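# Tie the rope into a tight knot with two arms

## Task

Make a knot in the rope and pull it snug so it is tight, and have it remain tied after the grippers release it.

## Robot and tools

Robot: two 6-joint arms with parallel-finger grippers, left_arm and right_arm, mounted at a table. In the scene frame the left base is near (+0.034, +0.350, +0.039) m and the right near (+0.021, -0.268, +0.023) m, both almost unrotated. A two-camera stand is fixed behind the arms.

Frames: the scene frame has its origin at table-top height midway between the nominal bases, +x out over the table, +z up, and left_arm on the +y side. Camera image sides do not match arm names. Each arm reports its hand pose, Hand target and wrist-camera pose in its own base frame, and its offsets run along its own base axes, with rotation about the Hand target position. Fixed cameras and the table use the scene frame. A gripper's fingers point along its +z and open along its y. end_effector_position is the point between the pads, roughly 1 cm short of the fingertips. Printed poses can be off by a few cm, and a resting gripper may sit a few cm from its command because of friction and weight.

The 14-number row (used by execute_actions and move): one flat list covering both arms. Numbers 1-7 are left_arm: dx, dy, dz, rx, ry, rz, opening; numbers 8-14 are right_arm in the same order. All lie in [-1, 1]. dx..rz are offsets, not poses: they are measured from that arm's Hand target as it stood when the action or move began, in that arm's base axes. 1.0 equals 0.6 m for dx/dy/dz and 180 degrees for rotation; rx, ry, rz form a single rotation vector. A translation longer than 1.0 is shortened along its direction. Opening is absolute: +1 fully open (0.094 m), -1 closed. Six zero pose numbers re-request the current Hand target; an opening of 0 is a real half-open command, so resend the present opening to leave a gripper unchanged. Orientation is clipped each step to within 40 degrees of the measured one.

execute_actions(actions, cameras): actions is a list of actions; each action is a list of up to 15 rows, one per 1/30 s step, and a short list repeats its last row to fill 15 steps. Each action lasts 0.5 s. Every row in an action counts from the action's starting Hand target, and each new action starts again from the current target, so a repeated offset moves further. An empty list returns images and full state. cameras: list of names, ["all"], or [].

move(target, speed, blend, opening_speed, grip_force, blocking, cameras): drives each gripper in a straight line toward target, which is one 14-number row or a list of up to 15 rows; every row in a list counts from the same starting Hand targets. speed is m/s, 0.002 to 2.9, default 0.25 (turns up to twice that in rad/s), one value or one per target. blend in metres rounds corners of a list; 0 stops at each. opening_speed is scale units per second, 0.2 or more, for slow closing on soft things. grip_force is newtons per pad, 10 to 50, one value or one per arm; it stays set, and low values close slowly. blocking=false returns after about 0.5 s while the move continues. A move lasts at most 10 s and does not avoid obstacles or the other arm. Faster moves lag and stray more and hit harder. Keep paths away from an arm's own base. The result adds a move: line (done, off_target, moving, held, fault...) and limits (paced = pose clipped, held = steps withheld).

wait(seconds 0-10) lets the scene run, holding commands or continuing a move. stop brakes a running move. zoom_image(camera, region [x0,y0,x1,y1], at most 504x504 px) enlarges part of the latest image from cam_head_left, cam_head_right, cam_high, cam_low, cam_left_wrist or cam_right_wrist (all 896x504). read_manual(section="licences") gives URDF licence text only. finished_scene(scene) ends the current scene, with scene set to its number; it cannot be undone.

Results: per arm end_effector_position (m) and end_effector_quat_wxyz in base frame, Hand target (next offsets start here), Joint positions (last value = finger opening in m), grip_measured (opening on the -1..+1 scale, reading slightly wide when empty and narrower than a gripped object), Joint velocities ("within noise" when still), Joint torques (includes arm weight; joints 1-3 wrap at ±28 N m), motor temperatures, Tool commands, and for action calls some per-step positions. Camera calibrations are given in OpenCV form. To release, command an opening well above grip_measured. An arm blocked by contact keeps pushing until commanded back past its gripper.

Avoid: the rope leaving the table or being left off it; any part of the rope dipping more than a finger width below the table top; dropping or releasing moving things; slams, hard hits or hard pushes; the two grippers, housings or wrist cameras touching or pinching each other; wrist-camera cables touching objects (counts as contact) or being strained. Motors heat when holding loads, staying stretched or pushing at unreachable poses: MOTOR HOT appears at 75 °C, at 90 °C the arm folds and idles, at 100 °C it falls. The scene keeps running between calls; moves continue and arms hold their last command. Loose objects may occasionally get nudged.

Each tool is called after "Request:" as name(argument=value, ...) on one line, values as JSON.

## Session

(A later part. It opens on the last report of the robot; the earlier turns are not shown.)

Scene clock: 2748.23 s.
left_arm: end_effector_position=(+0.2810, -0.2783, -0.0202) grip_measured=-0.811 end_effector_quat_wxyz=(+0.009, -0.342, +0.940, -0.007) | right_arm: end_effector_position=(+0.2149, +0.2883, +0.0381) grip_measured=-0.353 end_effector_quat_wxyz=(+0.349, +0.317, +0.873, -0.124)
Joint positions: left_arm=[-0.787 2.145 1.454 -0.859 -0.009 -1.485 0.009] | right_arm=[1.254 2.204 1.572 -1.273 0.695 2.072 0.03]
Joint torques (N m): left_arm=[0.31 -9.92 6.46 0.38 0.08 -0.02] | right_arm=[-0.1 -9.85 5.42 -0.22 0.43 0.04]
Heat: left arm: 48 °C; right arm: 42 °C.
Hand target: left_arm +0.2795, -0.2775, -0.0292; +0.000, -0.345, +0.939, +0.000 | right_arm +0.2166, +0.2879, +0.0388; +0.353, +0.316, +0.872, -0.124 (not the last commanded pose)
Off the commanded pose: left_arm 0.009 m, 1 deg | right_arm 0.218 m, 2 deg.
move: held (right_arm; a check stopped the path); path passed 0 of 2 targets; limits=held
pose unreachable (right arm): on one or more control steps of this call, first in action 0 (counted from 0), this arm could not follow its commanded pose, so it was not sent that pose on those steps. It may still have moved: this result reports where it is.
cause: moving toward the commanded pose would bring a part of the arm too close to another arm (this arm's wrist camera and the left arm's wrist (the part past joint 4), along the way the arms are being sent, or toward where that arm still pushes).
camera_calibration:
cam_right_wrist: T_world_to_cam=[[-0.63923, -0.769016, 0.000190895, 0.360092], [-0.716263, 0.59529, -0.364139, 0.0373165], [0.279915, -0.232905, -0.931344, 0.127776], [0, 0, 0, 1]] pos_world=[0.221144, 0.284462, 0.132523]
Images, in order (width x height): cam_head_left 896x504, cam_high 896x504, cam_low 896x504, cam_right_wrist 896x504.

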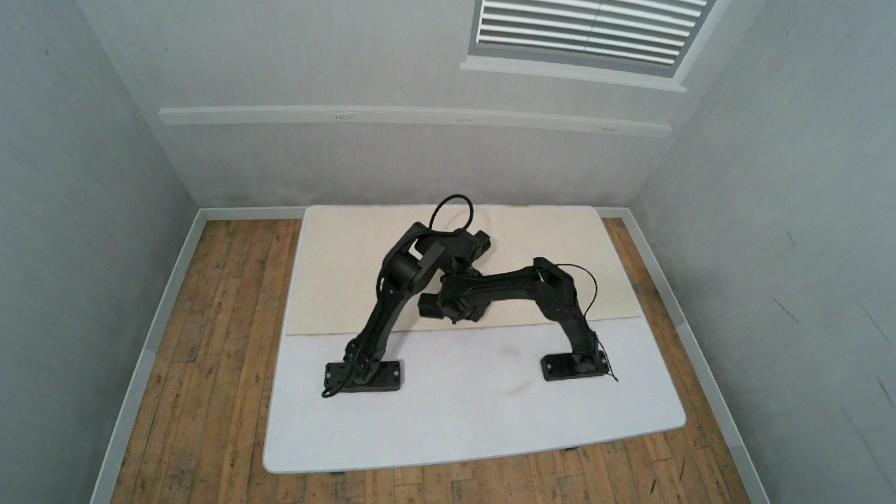

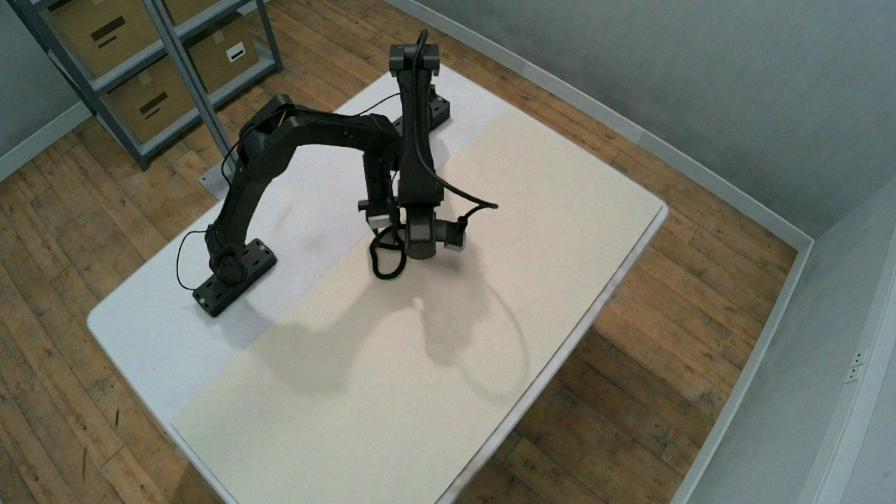

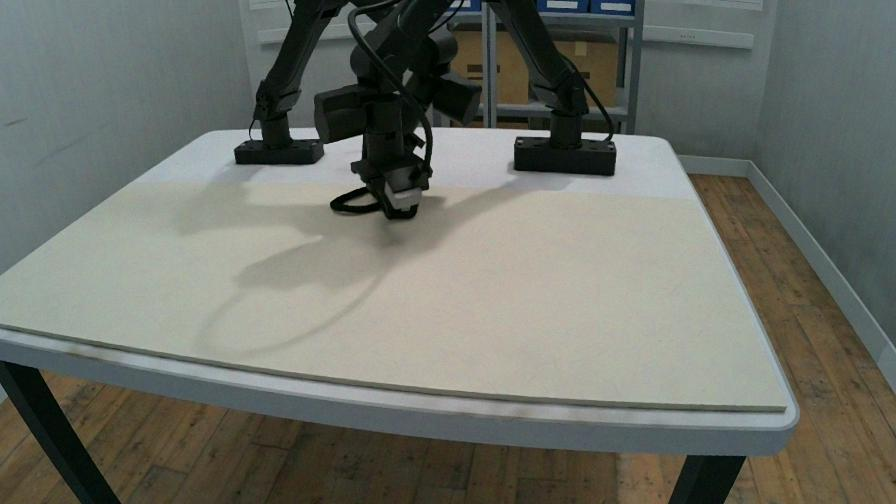

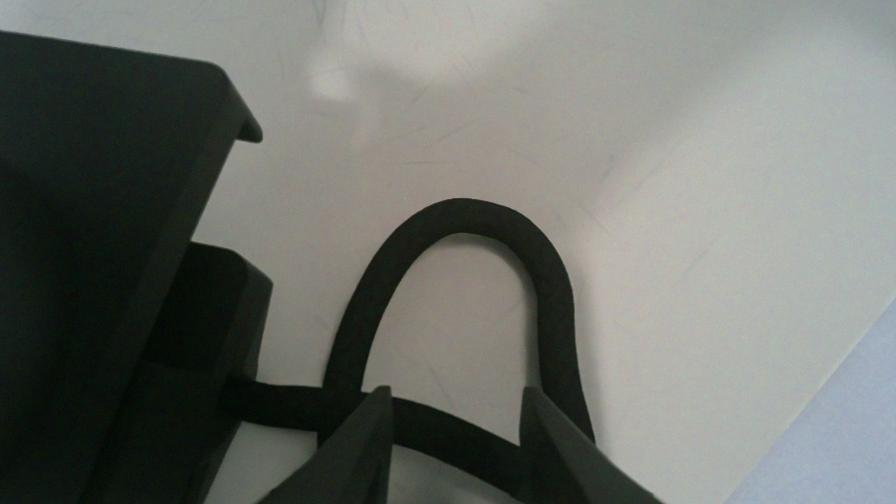

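Request:
move(target=[[0,0,0,0,0,0,-0.86,-0.06,-0.1,0.03,0,0,0,-0.35],[0,0,0,0,0,0,-0.86,-0.06,-0.25,0.15,0.0,0,0,-0.35]], speed=[0.06,0.2], blend=[0.02,0], cameras=["cam_low","cam_high","cam_head_left","cam_head_right","cam_right_wrist"])

Request:
zoom_image(camera="cam_high", region=[350, 200, 450, 280])

Request:
zoom_image(camera="cam_head_left", region=[420, 260, 510, 345])

Request:
zoom_image(camera="cam_head_right", region=[430, 260, 530, 350])

Scene clock: 2758.87 s.
left_arm: end_effector_position=(+0.2810, -0.2783, -0.0202) grip_measured=-0.811 end_effector_quat_wxyz=(+0.009, -0.342, +0.940, -0.007) | right_arm: end_effector_position=(+0.1807, +0.1498, +0.1276) grip_measured=-0.353 end_effector_quat_wxyz=(+0.344, +0.324, +0.875, -0.107)
Joint positions: left_arm=[-0.787 2.145 1.454 -0.859 -0.009 -1.485 0.009] | right_arm=[1.204 1.535 1.082 -1.372 0.699 2.007 0.03]
Joint torques (N m): left_arm=[0.34 -9.94 6.48 0.38 0.08 -0.02] | right_arm=[-0.44 -5.79 4.14 -0.31 0.51 0.05]
Heat: left arm: 48 °C; right arm: 43 °C.
Hand target: left_arm +0.2795, -0.2775, -0.0292; +0.000, -0.345, +0.939, +0.000 | right_arm +0.1807, +0.1380, +0.1288; +0.353, +0.316, +0.872, -0.124
Off the commanded pose: left_arm 0.009 m, 1 deg | right_arm 0.012 m, 2 deg.
move: off_target (right_arm)
camera_calibration:
cam_right_wrist: T_world_to_cam=[[-0.640071, -0.767665, -0.0315946, 0.235649], [-0.714551, 0.60989, -0.342711, 0.122692], [0.282356, -0.196783, -0.93891, 0.183629], [0, 0, 0, 1]] pos_world=[0.186654, 0.142206, 0.221904]
Images, in order (width x height): cam_head_left 896x504, cam_head_right 896x504, cam_high 896x504, cam_low 896x504, cam_right_wrist 896x504.

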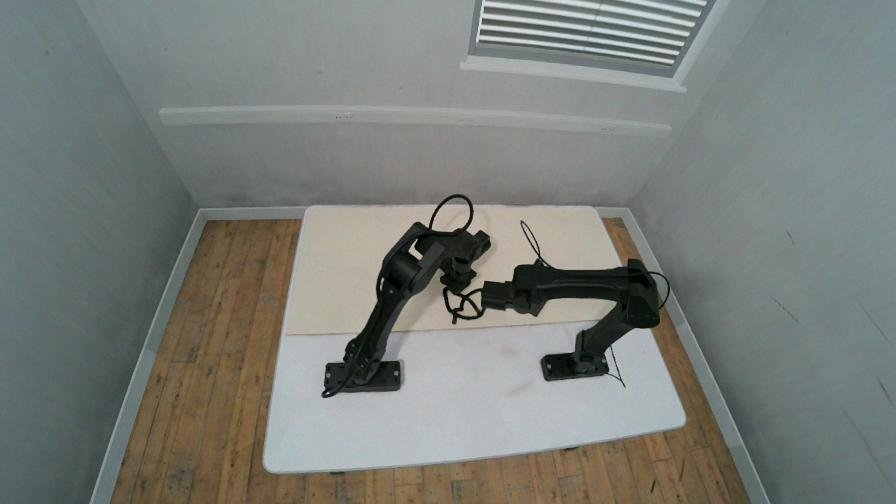

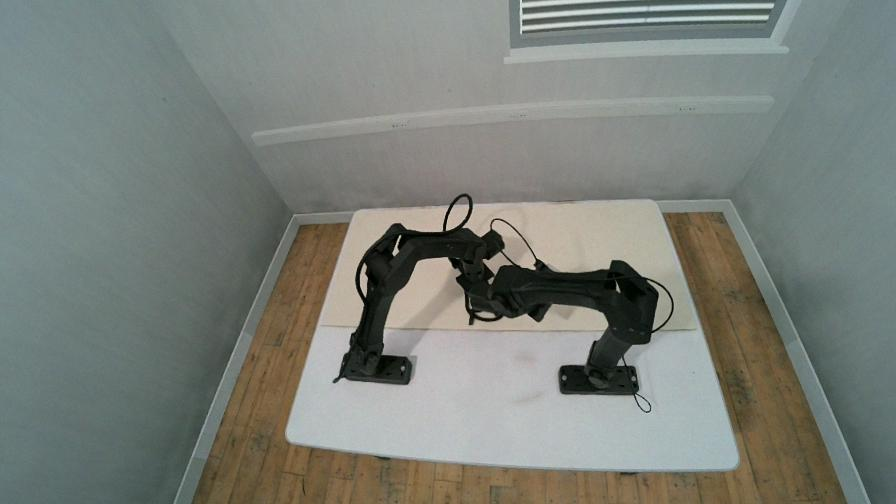

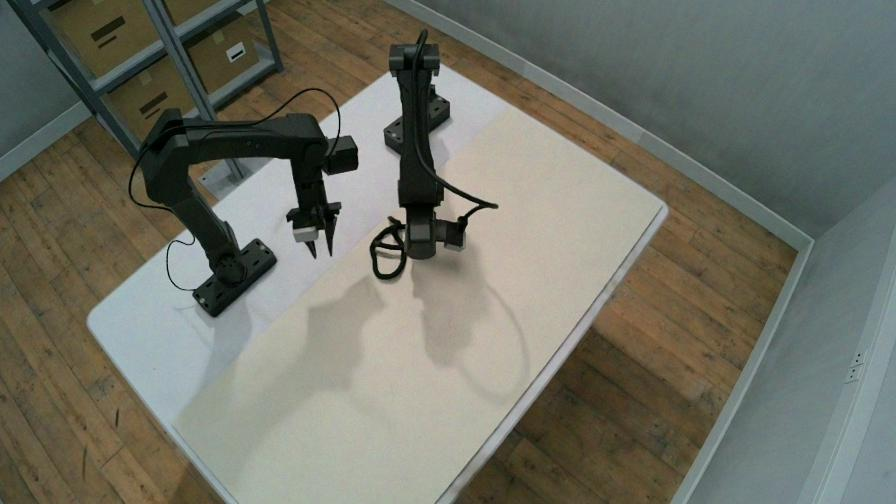

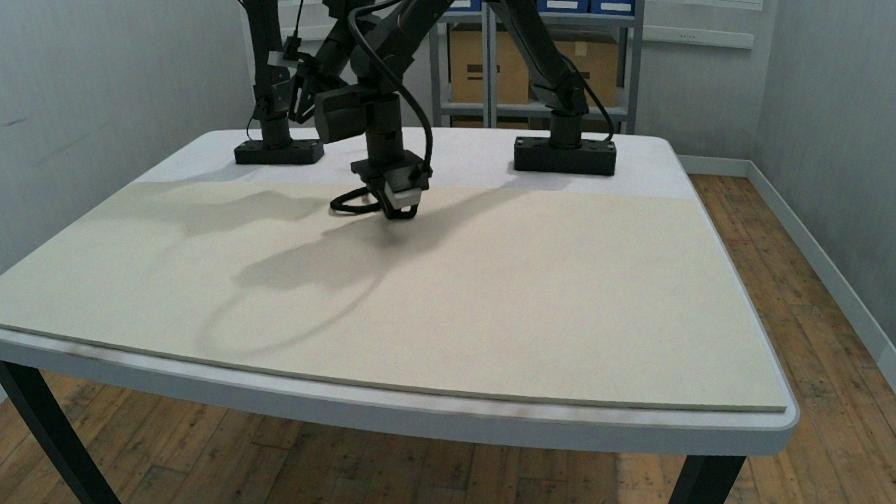

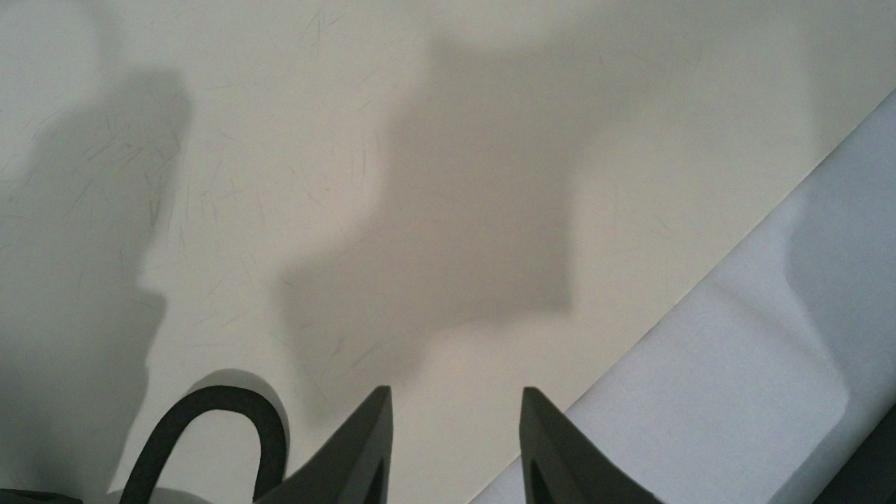

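Scaled by 5.040.

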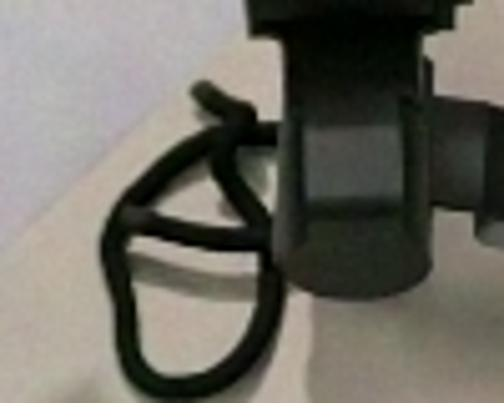

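Scaled by 5.600.

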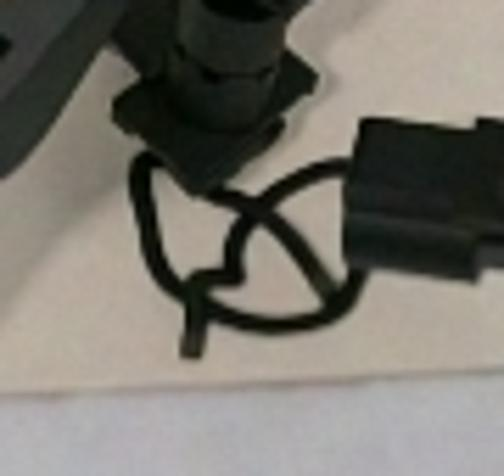

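Scaled by 5.040.

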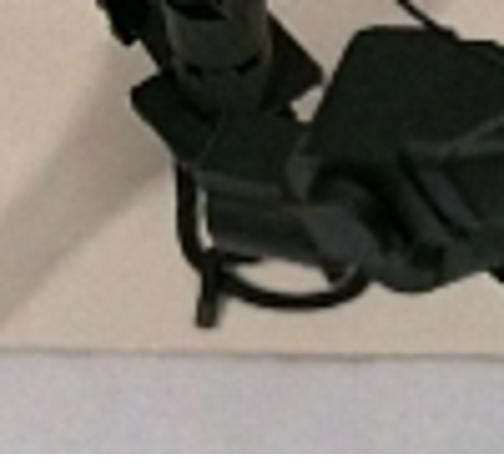

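Request:
move(target=[0,0,0,0,0,0,-0.86,-0.05,-0.17,0.05,0,0,0,-0.35], speed=0.2, cameras=["cam_high","cam_low","cam_head_left"])

Request:
zoom_image(camera="cam_high", region=[350, 200, 450, 280])

Request:
zoom_image(camera="cam_low", region=[330, 150, 450, 240])

Request:
zoom_image(camera="cam_head_left", region=[420, 260, 510, 345])

Scene clock: 2803.07 s.
left_arm: end_effector_position=(+0.2810, -0.2783, -0.0202) grip_measured=-0.811 end_effector_quat_wxyz=(+0.009, -0.342, +0.940, -0.007) | right_arm: end_effector_position=(+0.1528, +0.0464, +0.1598) grip_measured=-0.353 end_effector_quat_wxyz=(+0.342, +0.320, +0.878, -0.095)
Joint positions: left_arm=[-0.787 2.145 1.454 -0.859 -0.009 -1.485 0.009] | right_arm=[1.117 1.045 0.873 -1.546 0.713 1.871 0.03]
Joint torques (N m): left_arm=[0.31 -9.91 6.48 0.39 0.07 -0.02] | right_arm=[-0.64 -1.78 4.49 -0.06 0.5 0]
Motor temperatures (°C): left_arm=[29 47 37 31 31 31 33] | right_arm=[30 39 42 31 31 31 31]
Heat: left arm: 47 °C; right arm: 42 °C.
Hand target: left_arm +0.2795, -0.2775, -0.0292; +0.000, -0.345, +0.939, +0.000 | right_arm +0.1507, +0.0360, +0.1589; +0.353, +0.316, +0.872, -0.124
Off the commanded pose: left_arm 0.009 m, 1 deg | right_arm 0.011 m, 4 deg.
joint sent to its limit (right arm) — joint 4 (wrist pitch), lower limit. The joint targets still meet the commanded pose.
move: off_target (right_arm)
Images, in order (width x height): cam_head_left 896x504, cam_high 896x504, cam_low 896x504.

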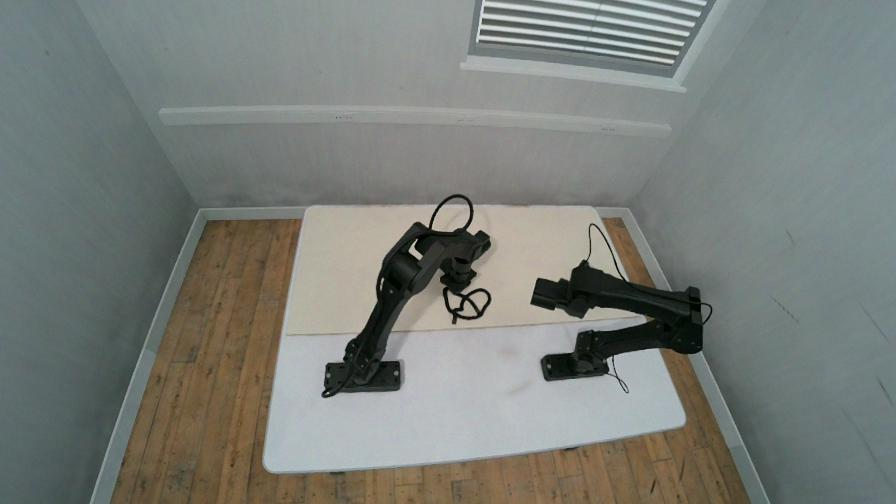

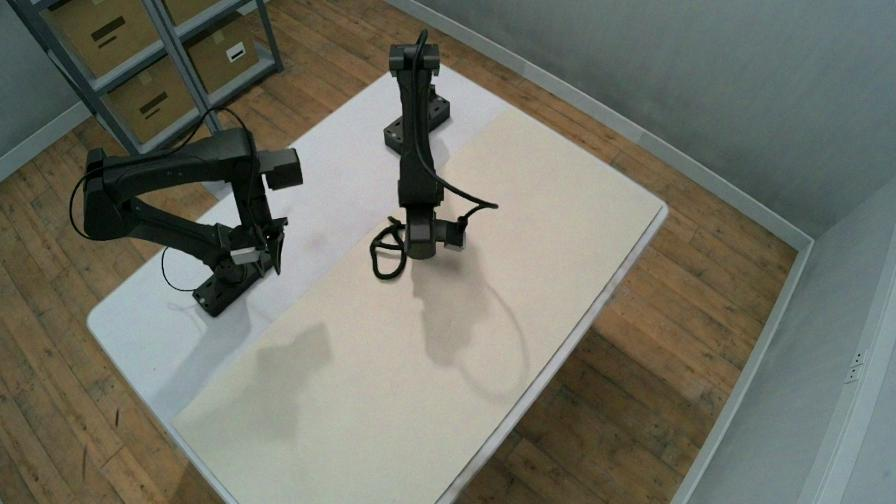

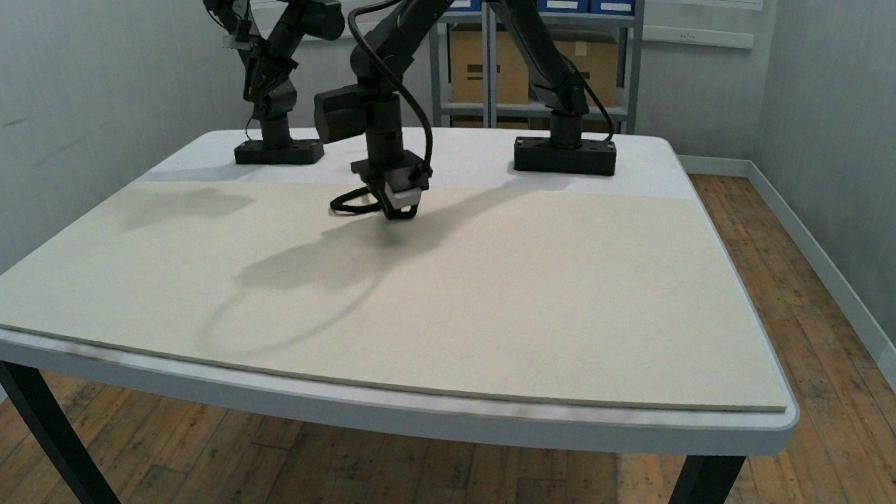

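Scaled by 5.040.

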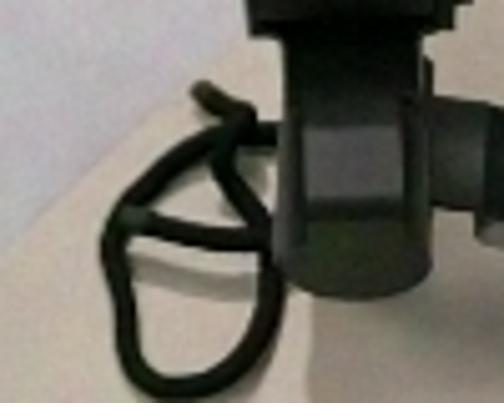

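Scaled by 4.200.

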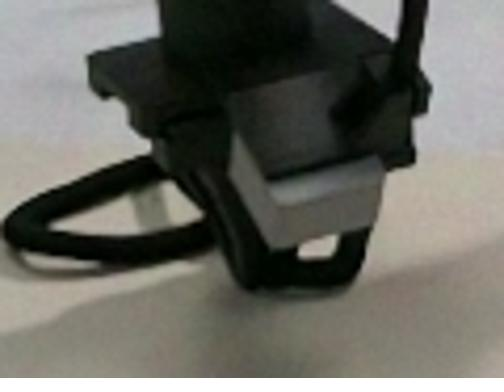

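Scaled by 5.600.

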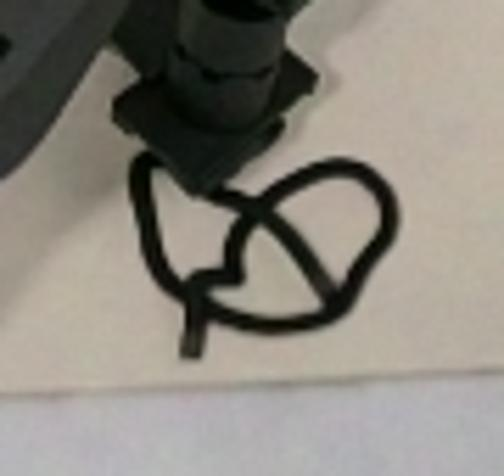

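Request:
move(target=[0,0,0,0,0,0,-0.5,0,0,0,0,0,0,-0.35], opening_speed=0.3, cameras=["cam_high","cam_low","cam_head_left"])

Request:
zoom_image(camera="cam_high", region=[350, 200, 450, 280])

Request:
zoom_image(camera="cam_head_left", region=[420, 260, 510, 345])

Scene clock: 2851.97 s.
left_arm: end_effector_position=(+0.2807, -0.2785, -0.0202) grip_measured=-0.503 end_effector_quat_wxyz=(+0.008, -0.342, +0.940, -0.008) | right_arm: end_effector_position=(+0.1528, +0.0464, +0.1598) grip_measured=-0.353 end_effector_quat_wxyz=(+0.342, +0.320, +0.878, -0.096)
Joint positions: left_arm=[-0.787 2.145 1.454 -0.859 -0.007 -1.485 0.023] | right_arm=[1.117 1.045 0.873 -1.546 0.713 1.87 0.03]
Joint torques (N m): left_arm=[0.32 -9.94 6.49 0.38 0.06 -0.02] | right_arm=[-0.62 -1.77 4.49 -0.06 0.5 0.01]
Heat: left arm: 46 °C; right arm: 41 °C.
Hand target: left_arm +0.2795, -0.2774, -0.0292; +0.000, -0.345, +0.939, +0.000 | right_arm +0.1507, +0.0360, +0.1589; +0.353, +0.316, +0.872, -0.124
Off the commanded pose: left_arm 0.009 m, 1 deg | right_arm 0.011 m, 4 deg.
joint sent to its limit (right arm) — joint 4 (wrist pitch), lower limit. The joint targets still meet the commanded pose.
move: off_target (right_arm)
Images, in order (width x height): cam_head_left 896x504, cam_high 896x504, cam_low 896x504.

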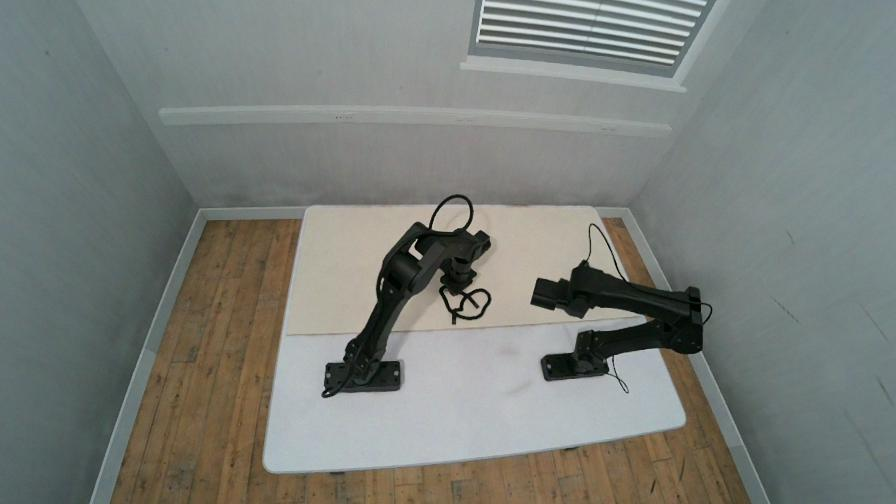

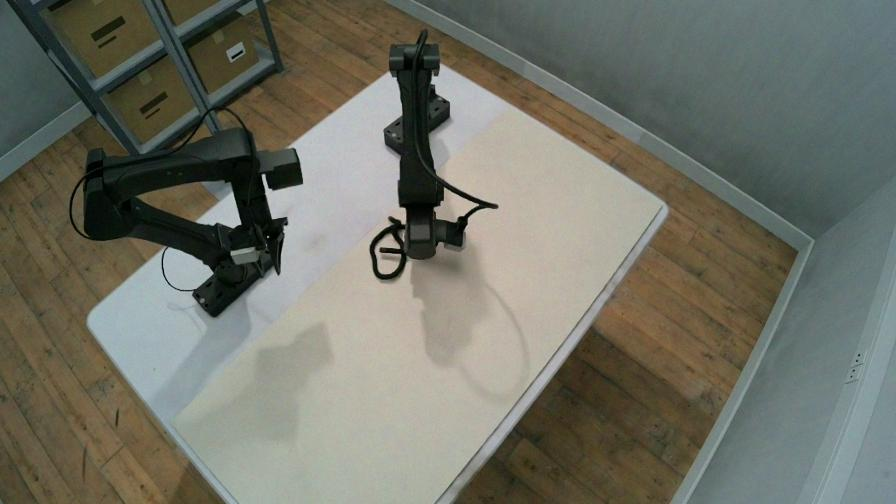

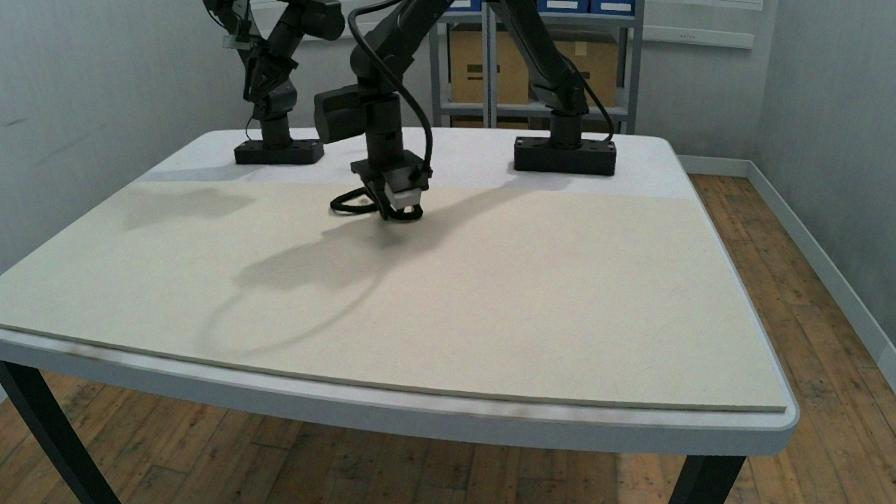

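Scaled by 5.040.

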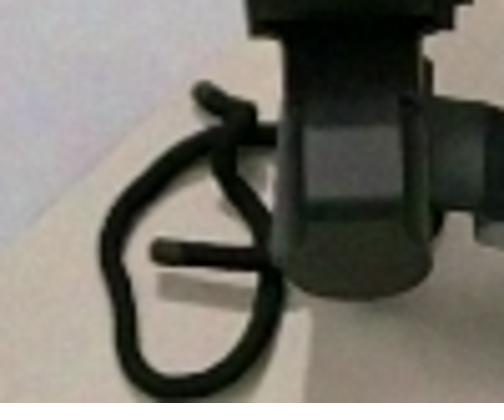

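Scaled by 5.600.

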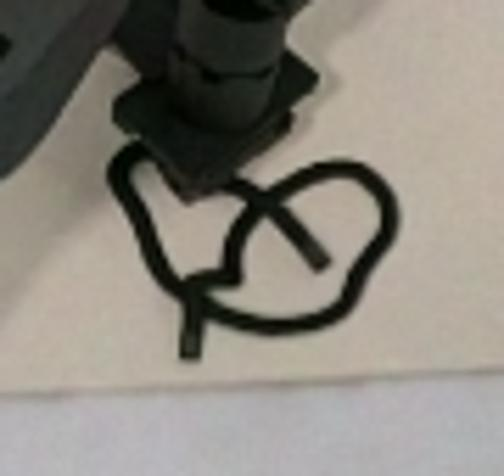

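Request:
move(target=[[0,0,0,0,0,0,-0.3,0,0,0,0,0,0,-0.35],[0,0,0.2,0,0,0,-0.3,0,0,0,0,0,0,-0.35],[-0.13,0.4,0.3,0,0,0,-0.3,0,0,0,0,0,0,-0.35]], speed=0.15, opening_speed=0.4, cameras=["cam_high","cam_low","cam_head_left"])

Request:
zoom_image(camera="cam_high", region=[350, 200, 450, 280])

Request:
zoom_image(camera="cam_head_left", region=[420, 260, 510, 345])

Request:
zoom_image(camera="cam_low", region=[330, 150, 450, 240])

Scene clock: 2866.17 s.
left_arm: end_effector_position=(+0.2121, -0.0407, +0.1547) grip_measured=-0.302 end_effector_quat_wxyz=(+0.013, -0.344, +0.939, -0.008) | right_arm: end_effector_position=(+0.1528, +0.0464, +0.1598) grip_measured=-0.353 end_effector_quat_wxyz=(+0.342, +0.320, +0.878, -0.096)
Joint positions: left_arm=[-0.194 1.333 1.212 -1.418 0.001 -0.897 0.033] | right_arm=[1.117 1.045 0.873 -1.546 0.713 1.87 0.03]
Joint torques (N m): left_arm=[0.44 -5.67 4.83 0.19 -0.04 0.04] | right_arm=[-0.62 -1.77 4.48 -0.06 0.5 0.01]
Heat: left arm: 46 °C; right arm: 41 °C.
Hand target: left_arm +0.2014, -0.0374, +0.1508; +0.000, -0.345, +0.939, +0.000 | right_arm +0.1507, +0.0360, +0.1589; +0.353, +0.316, +0.872, -0.124
Off the commanded pose: left_arm 0.012 m, 2 deg | right_arm 0.011 m, 4 deg.
joint sent to its limit (right arm) — joint 4 (wrist pitch), lower limit. The joint targets still meet the commanded pose.
move: off_target (left_arm, right_arm)
Images, in order (width x height): cam_head_left 896x504, cam_high 896x504, cam_low 896x504.

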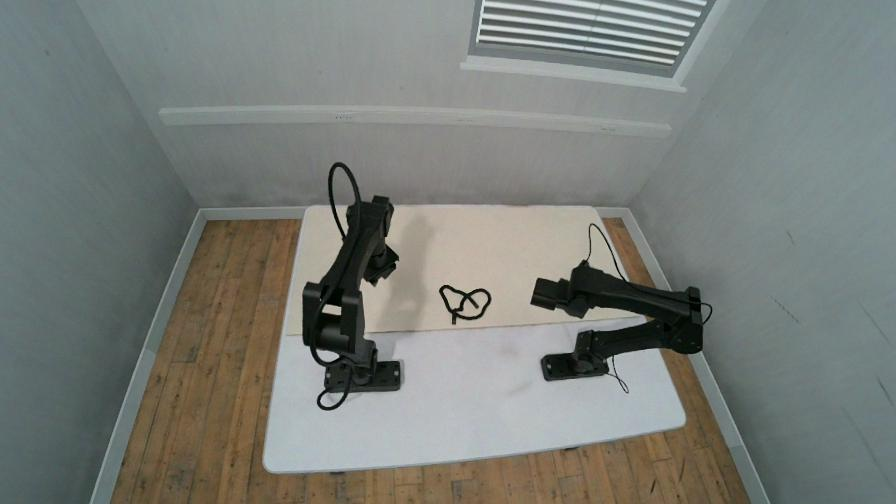

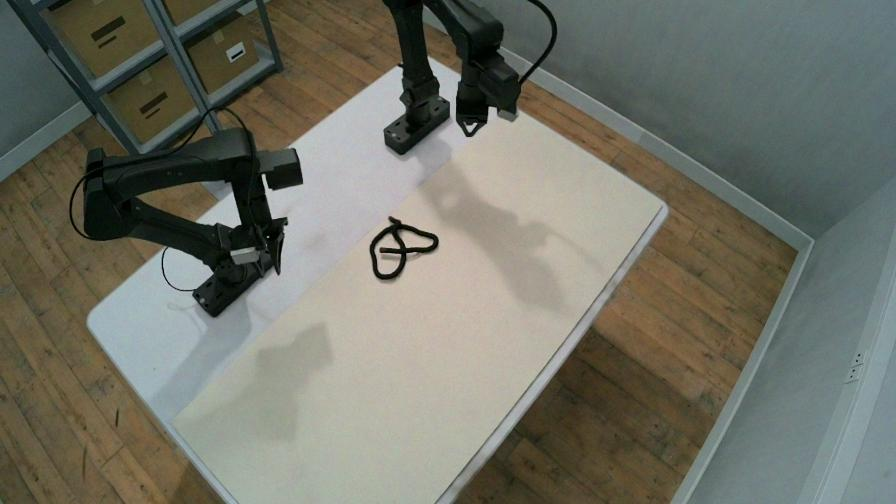

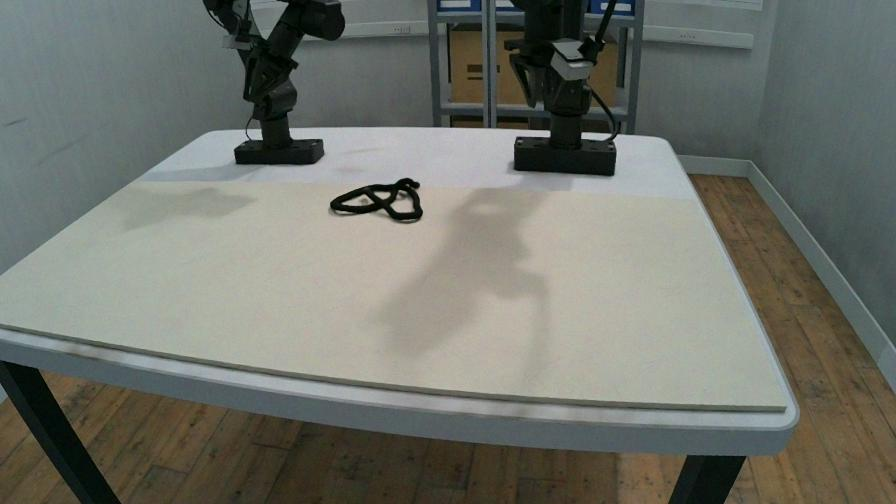

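Scaled by 5.040.

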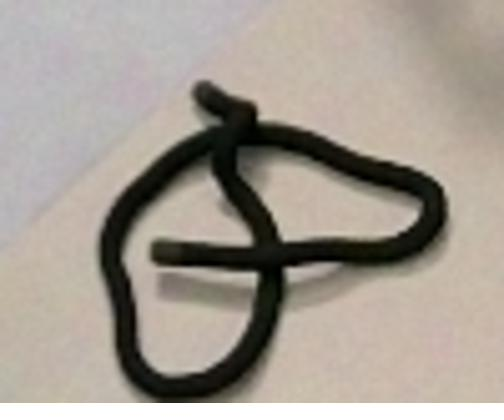

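Scaled by 5.600.

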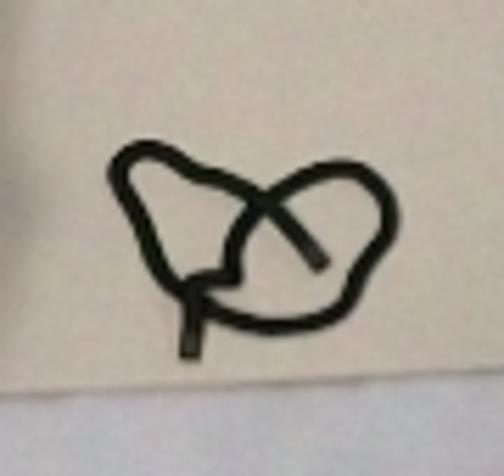

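Scaled by 4.200.

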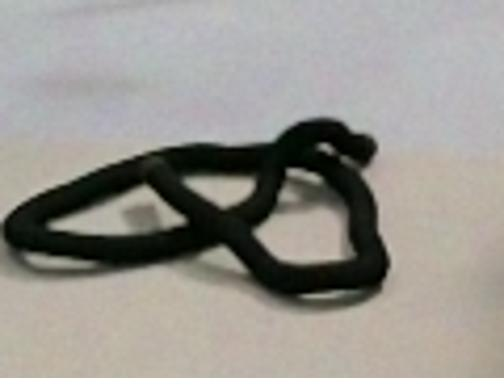

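Request:
move(target=[[0.101,-0.30,-0.02,0,0,-0.494,-0.3,0,0,0,0,0,0,-0.35],[0.101,-0.333,-0.168,0,0,-0.494,-0.3,0,0,0,0,0,0,-0.35]], speed=0.25, cameras=["cam_left_wrist"])

Scene clock: 2907.80 s.
left_arm: end_effector_position=(+0.2621, -0.2361, +0.0541) grip_measured=-0.302 end_effector_quat_wxyz=(-0.002, +0.412, +0.911, +0.000) | right_arm: end_effector_position=(+0.1528, +0.0464, +0.1598) grip_measured=-0.353 end_effector_quat_wxyz=(+0.342, +0.320, +0.878, -0.096)
Joint positions: left_arm=[-0.736 1.917 1.428 -1.086 0.001 0.114 0.033] | right_arm=[1.117 1.045 0.873 -1.546 0.713 1.87 0.03]
Joint torques (N m): left_arm=[-0.14 -10.24 5.42 0.51 -0.03 -0.04] | right_arm=[-0.64 -1.77 4.49 -0.06 0.5 0]
Motor temperatures (°C): left_arm=[29 42 36 31 31 31 31] | right_arm=[30 36 41 31 31 31 30]
Heat: left arm: 42 °C; right arm: 41 °C.
Hand target: left_arm +0.2620, -0.2372, +0.0500; +0.000, +0.411, +0.911, +0.000 | right_arm +0.1507, +0.0360, +0.1589; +0.353, +0.316, +0.872, -0.124
Off the commanded pose: left_arm 0.004 m, 0 deg | right_arm 0.011 m, 4 deg.
joint sent to its limit (right arm) — joint 4 (wrist pitch), lower limit. The joint targets still meet the commanded pose.
move: off_target (right_arm)
camera_calibration:
cam_left_wrist: T_world_to_cam=[[-0.76045, -0.649171, 0.0171151, 0.0471112], [-0.582463, 0.693487, 0.424042, 0.330574], [-0.287145, 0.312494, -0.905481, 0.290781], [0, 0, 0, 1]] pos_world=[0.311869, -0.289533, 0.122313]
Images, in order (width x height): cam_left_wrist 896x504.

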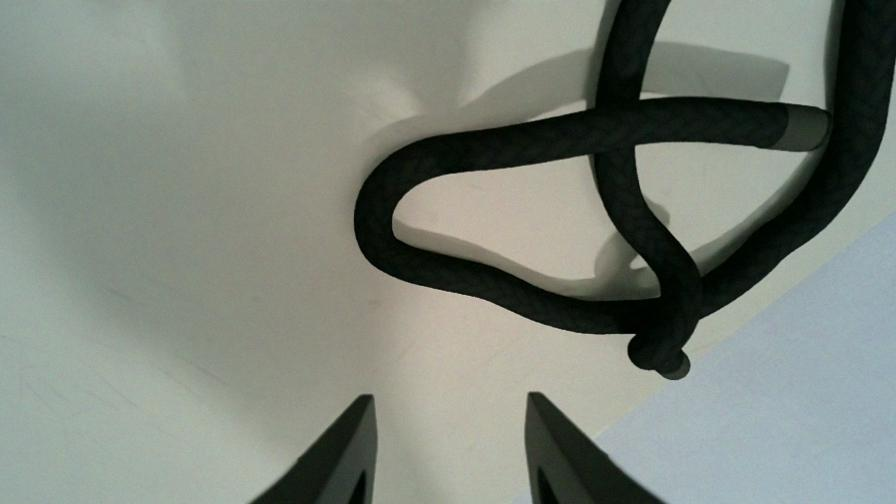

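Request:
move(target=[[0.053,0.008,0,0,0,0,-0.35,0,0,0,0,0,0,-0.35],[0.053,0.008,-0.137,0,0,0,-0.35,0,0,0,0,0,0,-0.35]], speed=0.15, cameras=["cam_left_wrist"])

Scene clock: 2916.90 s.
left_arm: end_effector_position=(+0.2956, -0.2347, -0.0181) grip_measured=-0.348 end_effector_quat_wxyz=(+0.005, +0.409, +0.913, -0.003) | right_arm: end_effector_position=(+0.1528, +0.0464, +0.1598) grip_measured=-0.353 end_effector_quat_wxyz=(+0.342, +0.320, +0.878, -0.096)
Joint positions: left_arm=[-0.672 2.088 1.372 -0.844 0.004 0.171 0.031] | right_arm=[1.117 1.045 0.873 -1.546 0.713 1.87 0.03]
Joint torques (N m): left_arm=[0.08 -9.58 4.26 0.71 -0.06 0.06] | right_arm=[-0.64 -1.77 4.51 -0.06 0.5 0.01]
Heat: left arm: 42 °C; right arm: 41 °C.
Hand target: left_arm +0.2940, -0.2324, -0.0322; +0.000, +0.411, +0.912, +0.000 | right_arm +0.1507, +0.0360, +0.1589; +0.353, +0.316, +0.872, -0.124
Off the commanded pose: left_arm 0.014 m, 1 deg | right_arm 0.011 m, 4 deg.
joint sent to its limit (right arm) — joint 4 (wrist pitch), lower limit. The joint targets still meet the commanded pose.
move: off_target (left_arm, right_arm)
camera_calibration:
cam_left_wrist: T_world_to_cam=[[-0.756215, -0.65408, 0.0178612, 0.072431], [-0.591278, 0.694788, 0.409463, 0.382443], [-0.280231, 0.299081, -0.912152, 0.229238], [0, 0, 0, 1]] pos_world=[0.345143, -0.286902, 0.0512096]
Images, in order (width x height): cam_left_wrist 896x504.

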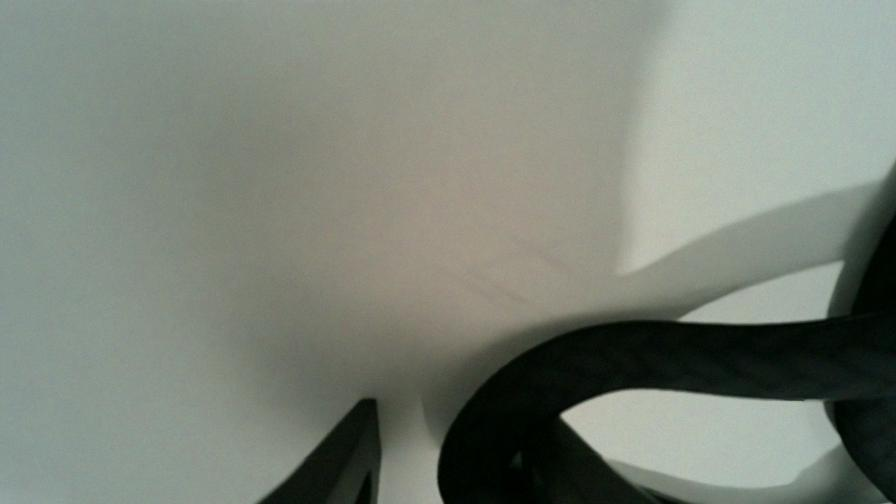

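Request:
move(target=[[0,0,0.04,0,0,0,-0.35,0,0,0,0,0,0,-0.35],[-0.008,-0.007,0.04,0,0,0,-0.35,0,0,0,0,0,0,-0.35],[-0.008,-0.007,0,0,0,0,-0.35,0,0,0,0,0,0,-0.35]], speed=0.1, cameras=["cam_left_wrist"])

Scene clock: 2925.43 s.
left_arm: end_effector_position=(+0.2943, -0.2364, -0.0170) grip_measured=-0.348 end_effector_quat_wxyz=(+0.006, +0.409, +0.912, -0.002) | right_arm: end_effector_position=(+0.1528, +0.0464, +0.1598) grip_measured=-0.353 end_effector_quat_wxyz=(+0.342, +0.320, +0.878, -0.096)
Joint positions: left_arm=[-0.679 2.085 1.372 -0.845 0 0.164 0.031] | right_arm=[1.117 1.045 0.873 -1.546 0.713 1.87 0.03]
Joint torques (N m): left_arm=[-0.64 -9.62 3.81 0.75 -0.02 -0.03] | right_arm=[-0.62 -1.77 4.49 -0.06 0.5 0.01]
Heat: left arm: 43 °C; right arm: 41 °C.
Hand target: left_arm +0.2892, -0.2366, -0.0322; +0.000, +0.411, +0.912, +0.000 | right_arm +0.1507, +0.0360, +0.1589; +0.353, +0.316, +0.872, -0.124
Off the commanded pose: left_arm 0.016 m, 1 deg | right_arm 0.011 m, 4 deg.
joint sent to its limit (right arm) — joint 4 (wrist pitch), lower limit. The joint targets still meet the commanded pose.
move: off_target (left_arm, right_arm)
camera_calibration:
cam_left_wrist: T_world_to_cam=[[-0.756472, -0.653886, 0.0135385, 0.0703194], [-0.592598, 0.694033, 0.408834, 0.382591], [-0.276727, 0.301249, -0.912508, 0.229898], [0, 0, 0, 1]] pos_world=[0.343536, -0.288807, 0.052416]
Images, in order (width x height): cam_left_wrist 896x504.

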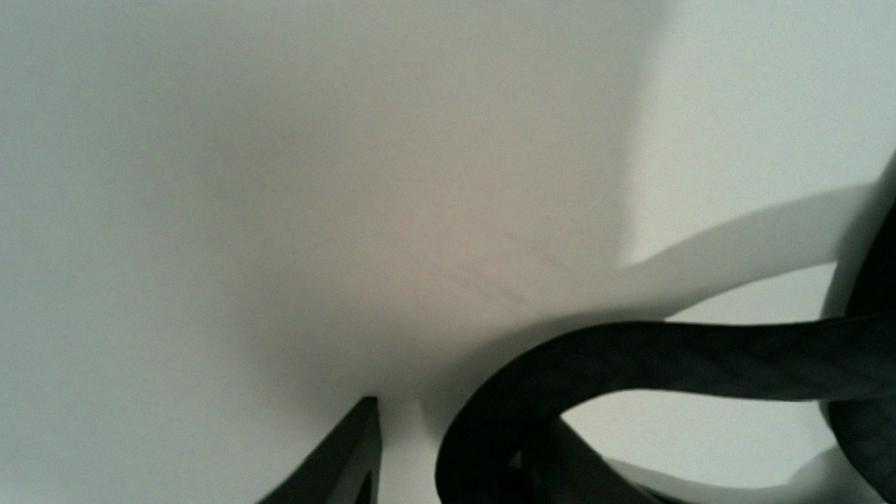

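Request:
move(target=[0,0,0,0,0,0,-0.86,0,0,0,0,0,0,-0.35], opening_speed=0.4, cameras=["cam_left_wrist"])

Request:
zoom_image(camera="cam_left_wrist", region=[300, 300, 700, 504])

Scene clock: 2934.17 s.
left_arm: end_effector_position=(+0.2957, -0.2384, -0.0170) grip_measured=-0.794 end_effector_quat_wxyz=(+0.011, +0.410, +0.912, -0.003) | right_arm: end_effector_position=(+0.1528, +0.0464, +0.1598) grip_measured=-0.353 end_effector_quat_wxyz=(+0.342, +0.320, +0.878, -0.096)
Joint positions: left_arm=[-0.681 2.085 1.372 -0.836 0 0.163 0.01] | right_arm=[1.117 1.045 0.873 -1.546 0.713 1.87 0.03]
Joint torques (N m): left_arm=[-0.5 -9.63 3.82 0.68 -0.01 -0.03] | right_arm=[-0.64 -1.77 4.48 -0.06 0.5 0.01]
Heat: left arm: 43 °C; right arm: 41 °C.
Hand target: left_arm +0.2891, -0.2366, -0.0322; +0.000, +0.411, +0.912, +0.000 | right_arm +0.1507, +0.0360, +0.1589; +0.353, +0.316, +0.872, -0.124
Off the commanded pose: left_arm 0.017 m, 1 deg | right_arm 0.011 m, 4 deg.
joint sent to its limit (right arm) — joint 4 (wrist pitch), lower limit. The joint targets still meet the commanded pose.
move: off_target (left_arm, right_arm)
camera_calibration:
cam_left_wrist: T_world_to_cam=[[-0.757544, -0.652676, 0.0118628, 0.07061], [-0.594571, 0.697377, 0.400188, 0.386054], [-0.269466, 0.296107, -0.916356, 0.227475], [0, 0, 0, 1]] pos_world=[0.344324, -0.290497, 0.053117]
Images, in order (width x height): cam_left_wrist 896x504.

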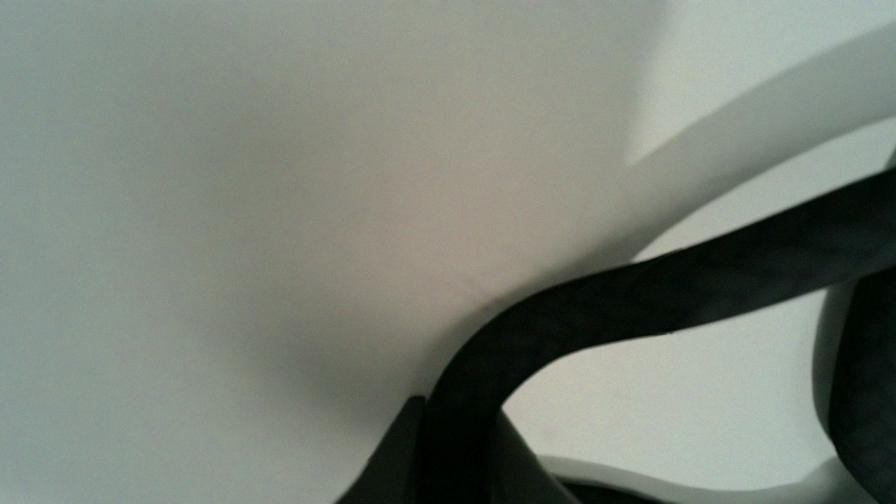

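Scaled by 1.260.

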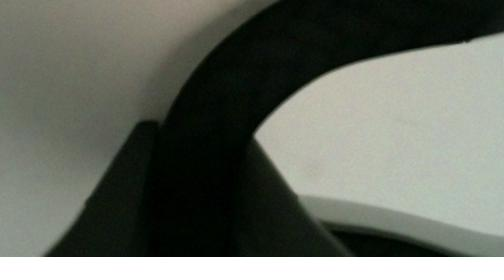

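Request:
move(target=[0,0,0,0,0,0,-0.86,0.0167,0.257,-0.115,0,0,0,-0.35], speed=0.2, cameras=["cam_right_wrist","cam_high"])

Request:
zoom_image(camera="cam_high", region=[350, 200, 450, 280])

Scene clock: 2944.27 s.
left_arm: end_effector_position=(+0.2957, -0.2384, -0.0170) grip_measured=-0.796 end_effector_quat_wxyz=(+0.011, +0.410, +0.912, -0.003) | right_arm: end_effector_position=(+0.1581, +0.1797, +0.0882) grip_measured=-0.353 end_effector_quat_wxyz=(+0.331, +0.294, +0.887, -0.131)
Joint positions: left_arm=[-0.681 2.085 1.372 -0.836 0 0.163 0.01] | right_arm=[1.315 1.705 1.093 -1.321 0.645 2.077 0.03]
Joint torques (N m): left_arm=[-0.5 -9.66 3.82 0.67 -0.02 -0.03] | right_arm=[0.42 -4.86 7.72 -0.22 0.34 0.06]
Heat: left arm: 43 °C; right arm: 41 °C.
Hand target: left_arm +0.2891, -0.2366, -0.0322; +0.000, +0.411, +0.912, +0.000 | right_arm +0.1606, +0.1901, +0.0899; +0.353, +0.316, +0.872, -0.124
Off the commanded pose: left_arm 0.017 m, 1 deg | right_arm 0.011 m, 4 deg.
joint sent to its limit (right arm) — joint 6 (wrist roll), upper limit. The joint targets are off in orientation, not in position.
move: off_target (left_arm, right_arm)
camera_calibration:
cam_right_wrist: T_world_to_cam=[[-0.607406, -0.7933, 0.0416269, 0.235962], [-0.756767, 0.561908, -0.33401, 0.0893315], [0.24158, -0.234382, -0.94165, 0.172396], [0, 0, 0, 1]] pos_world=[0.16928, 0.177399, 0.182352]
Images, in order (width x height): cam_high 896x504, cam_right_wrist 896x504.

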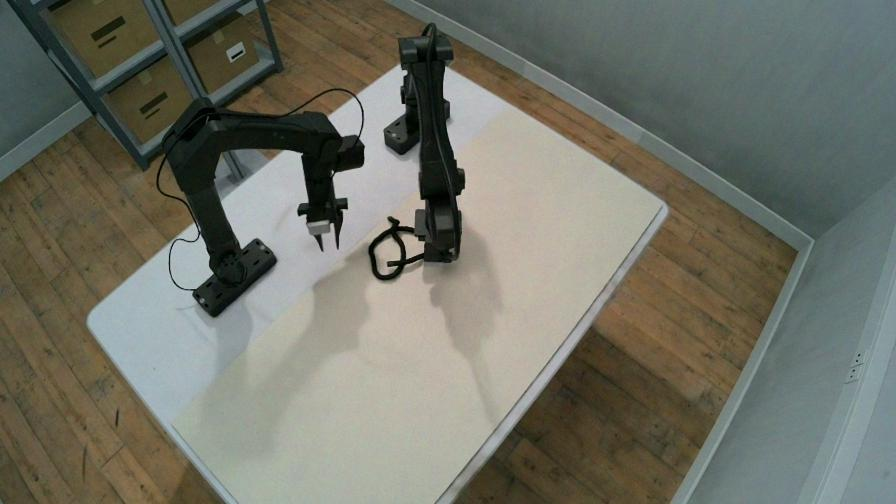

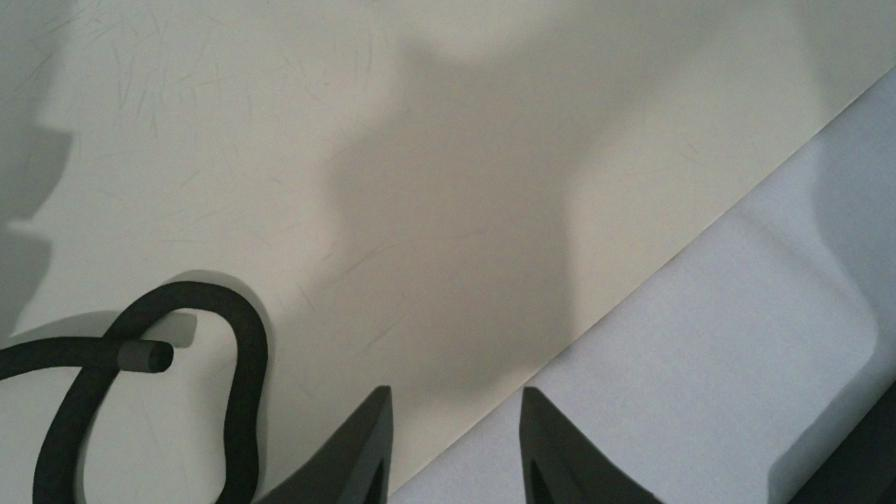

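Scaled by 5.040.

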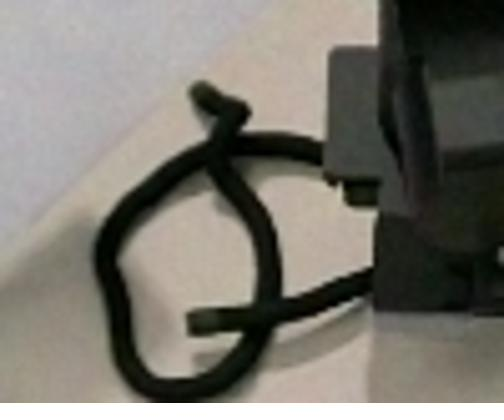

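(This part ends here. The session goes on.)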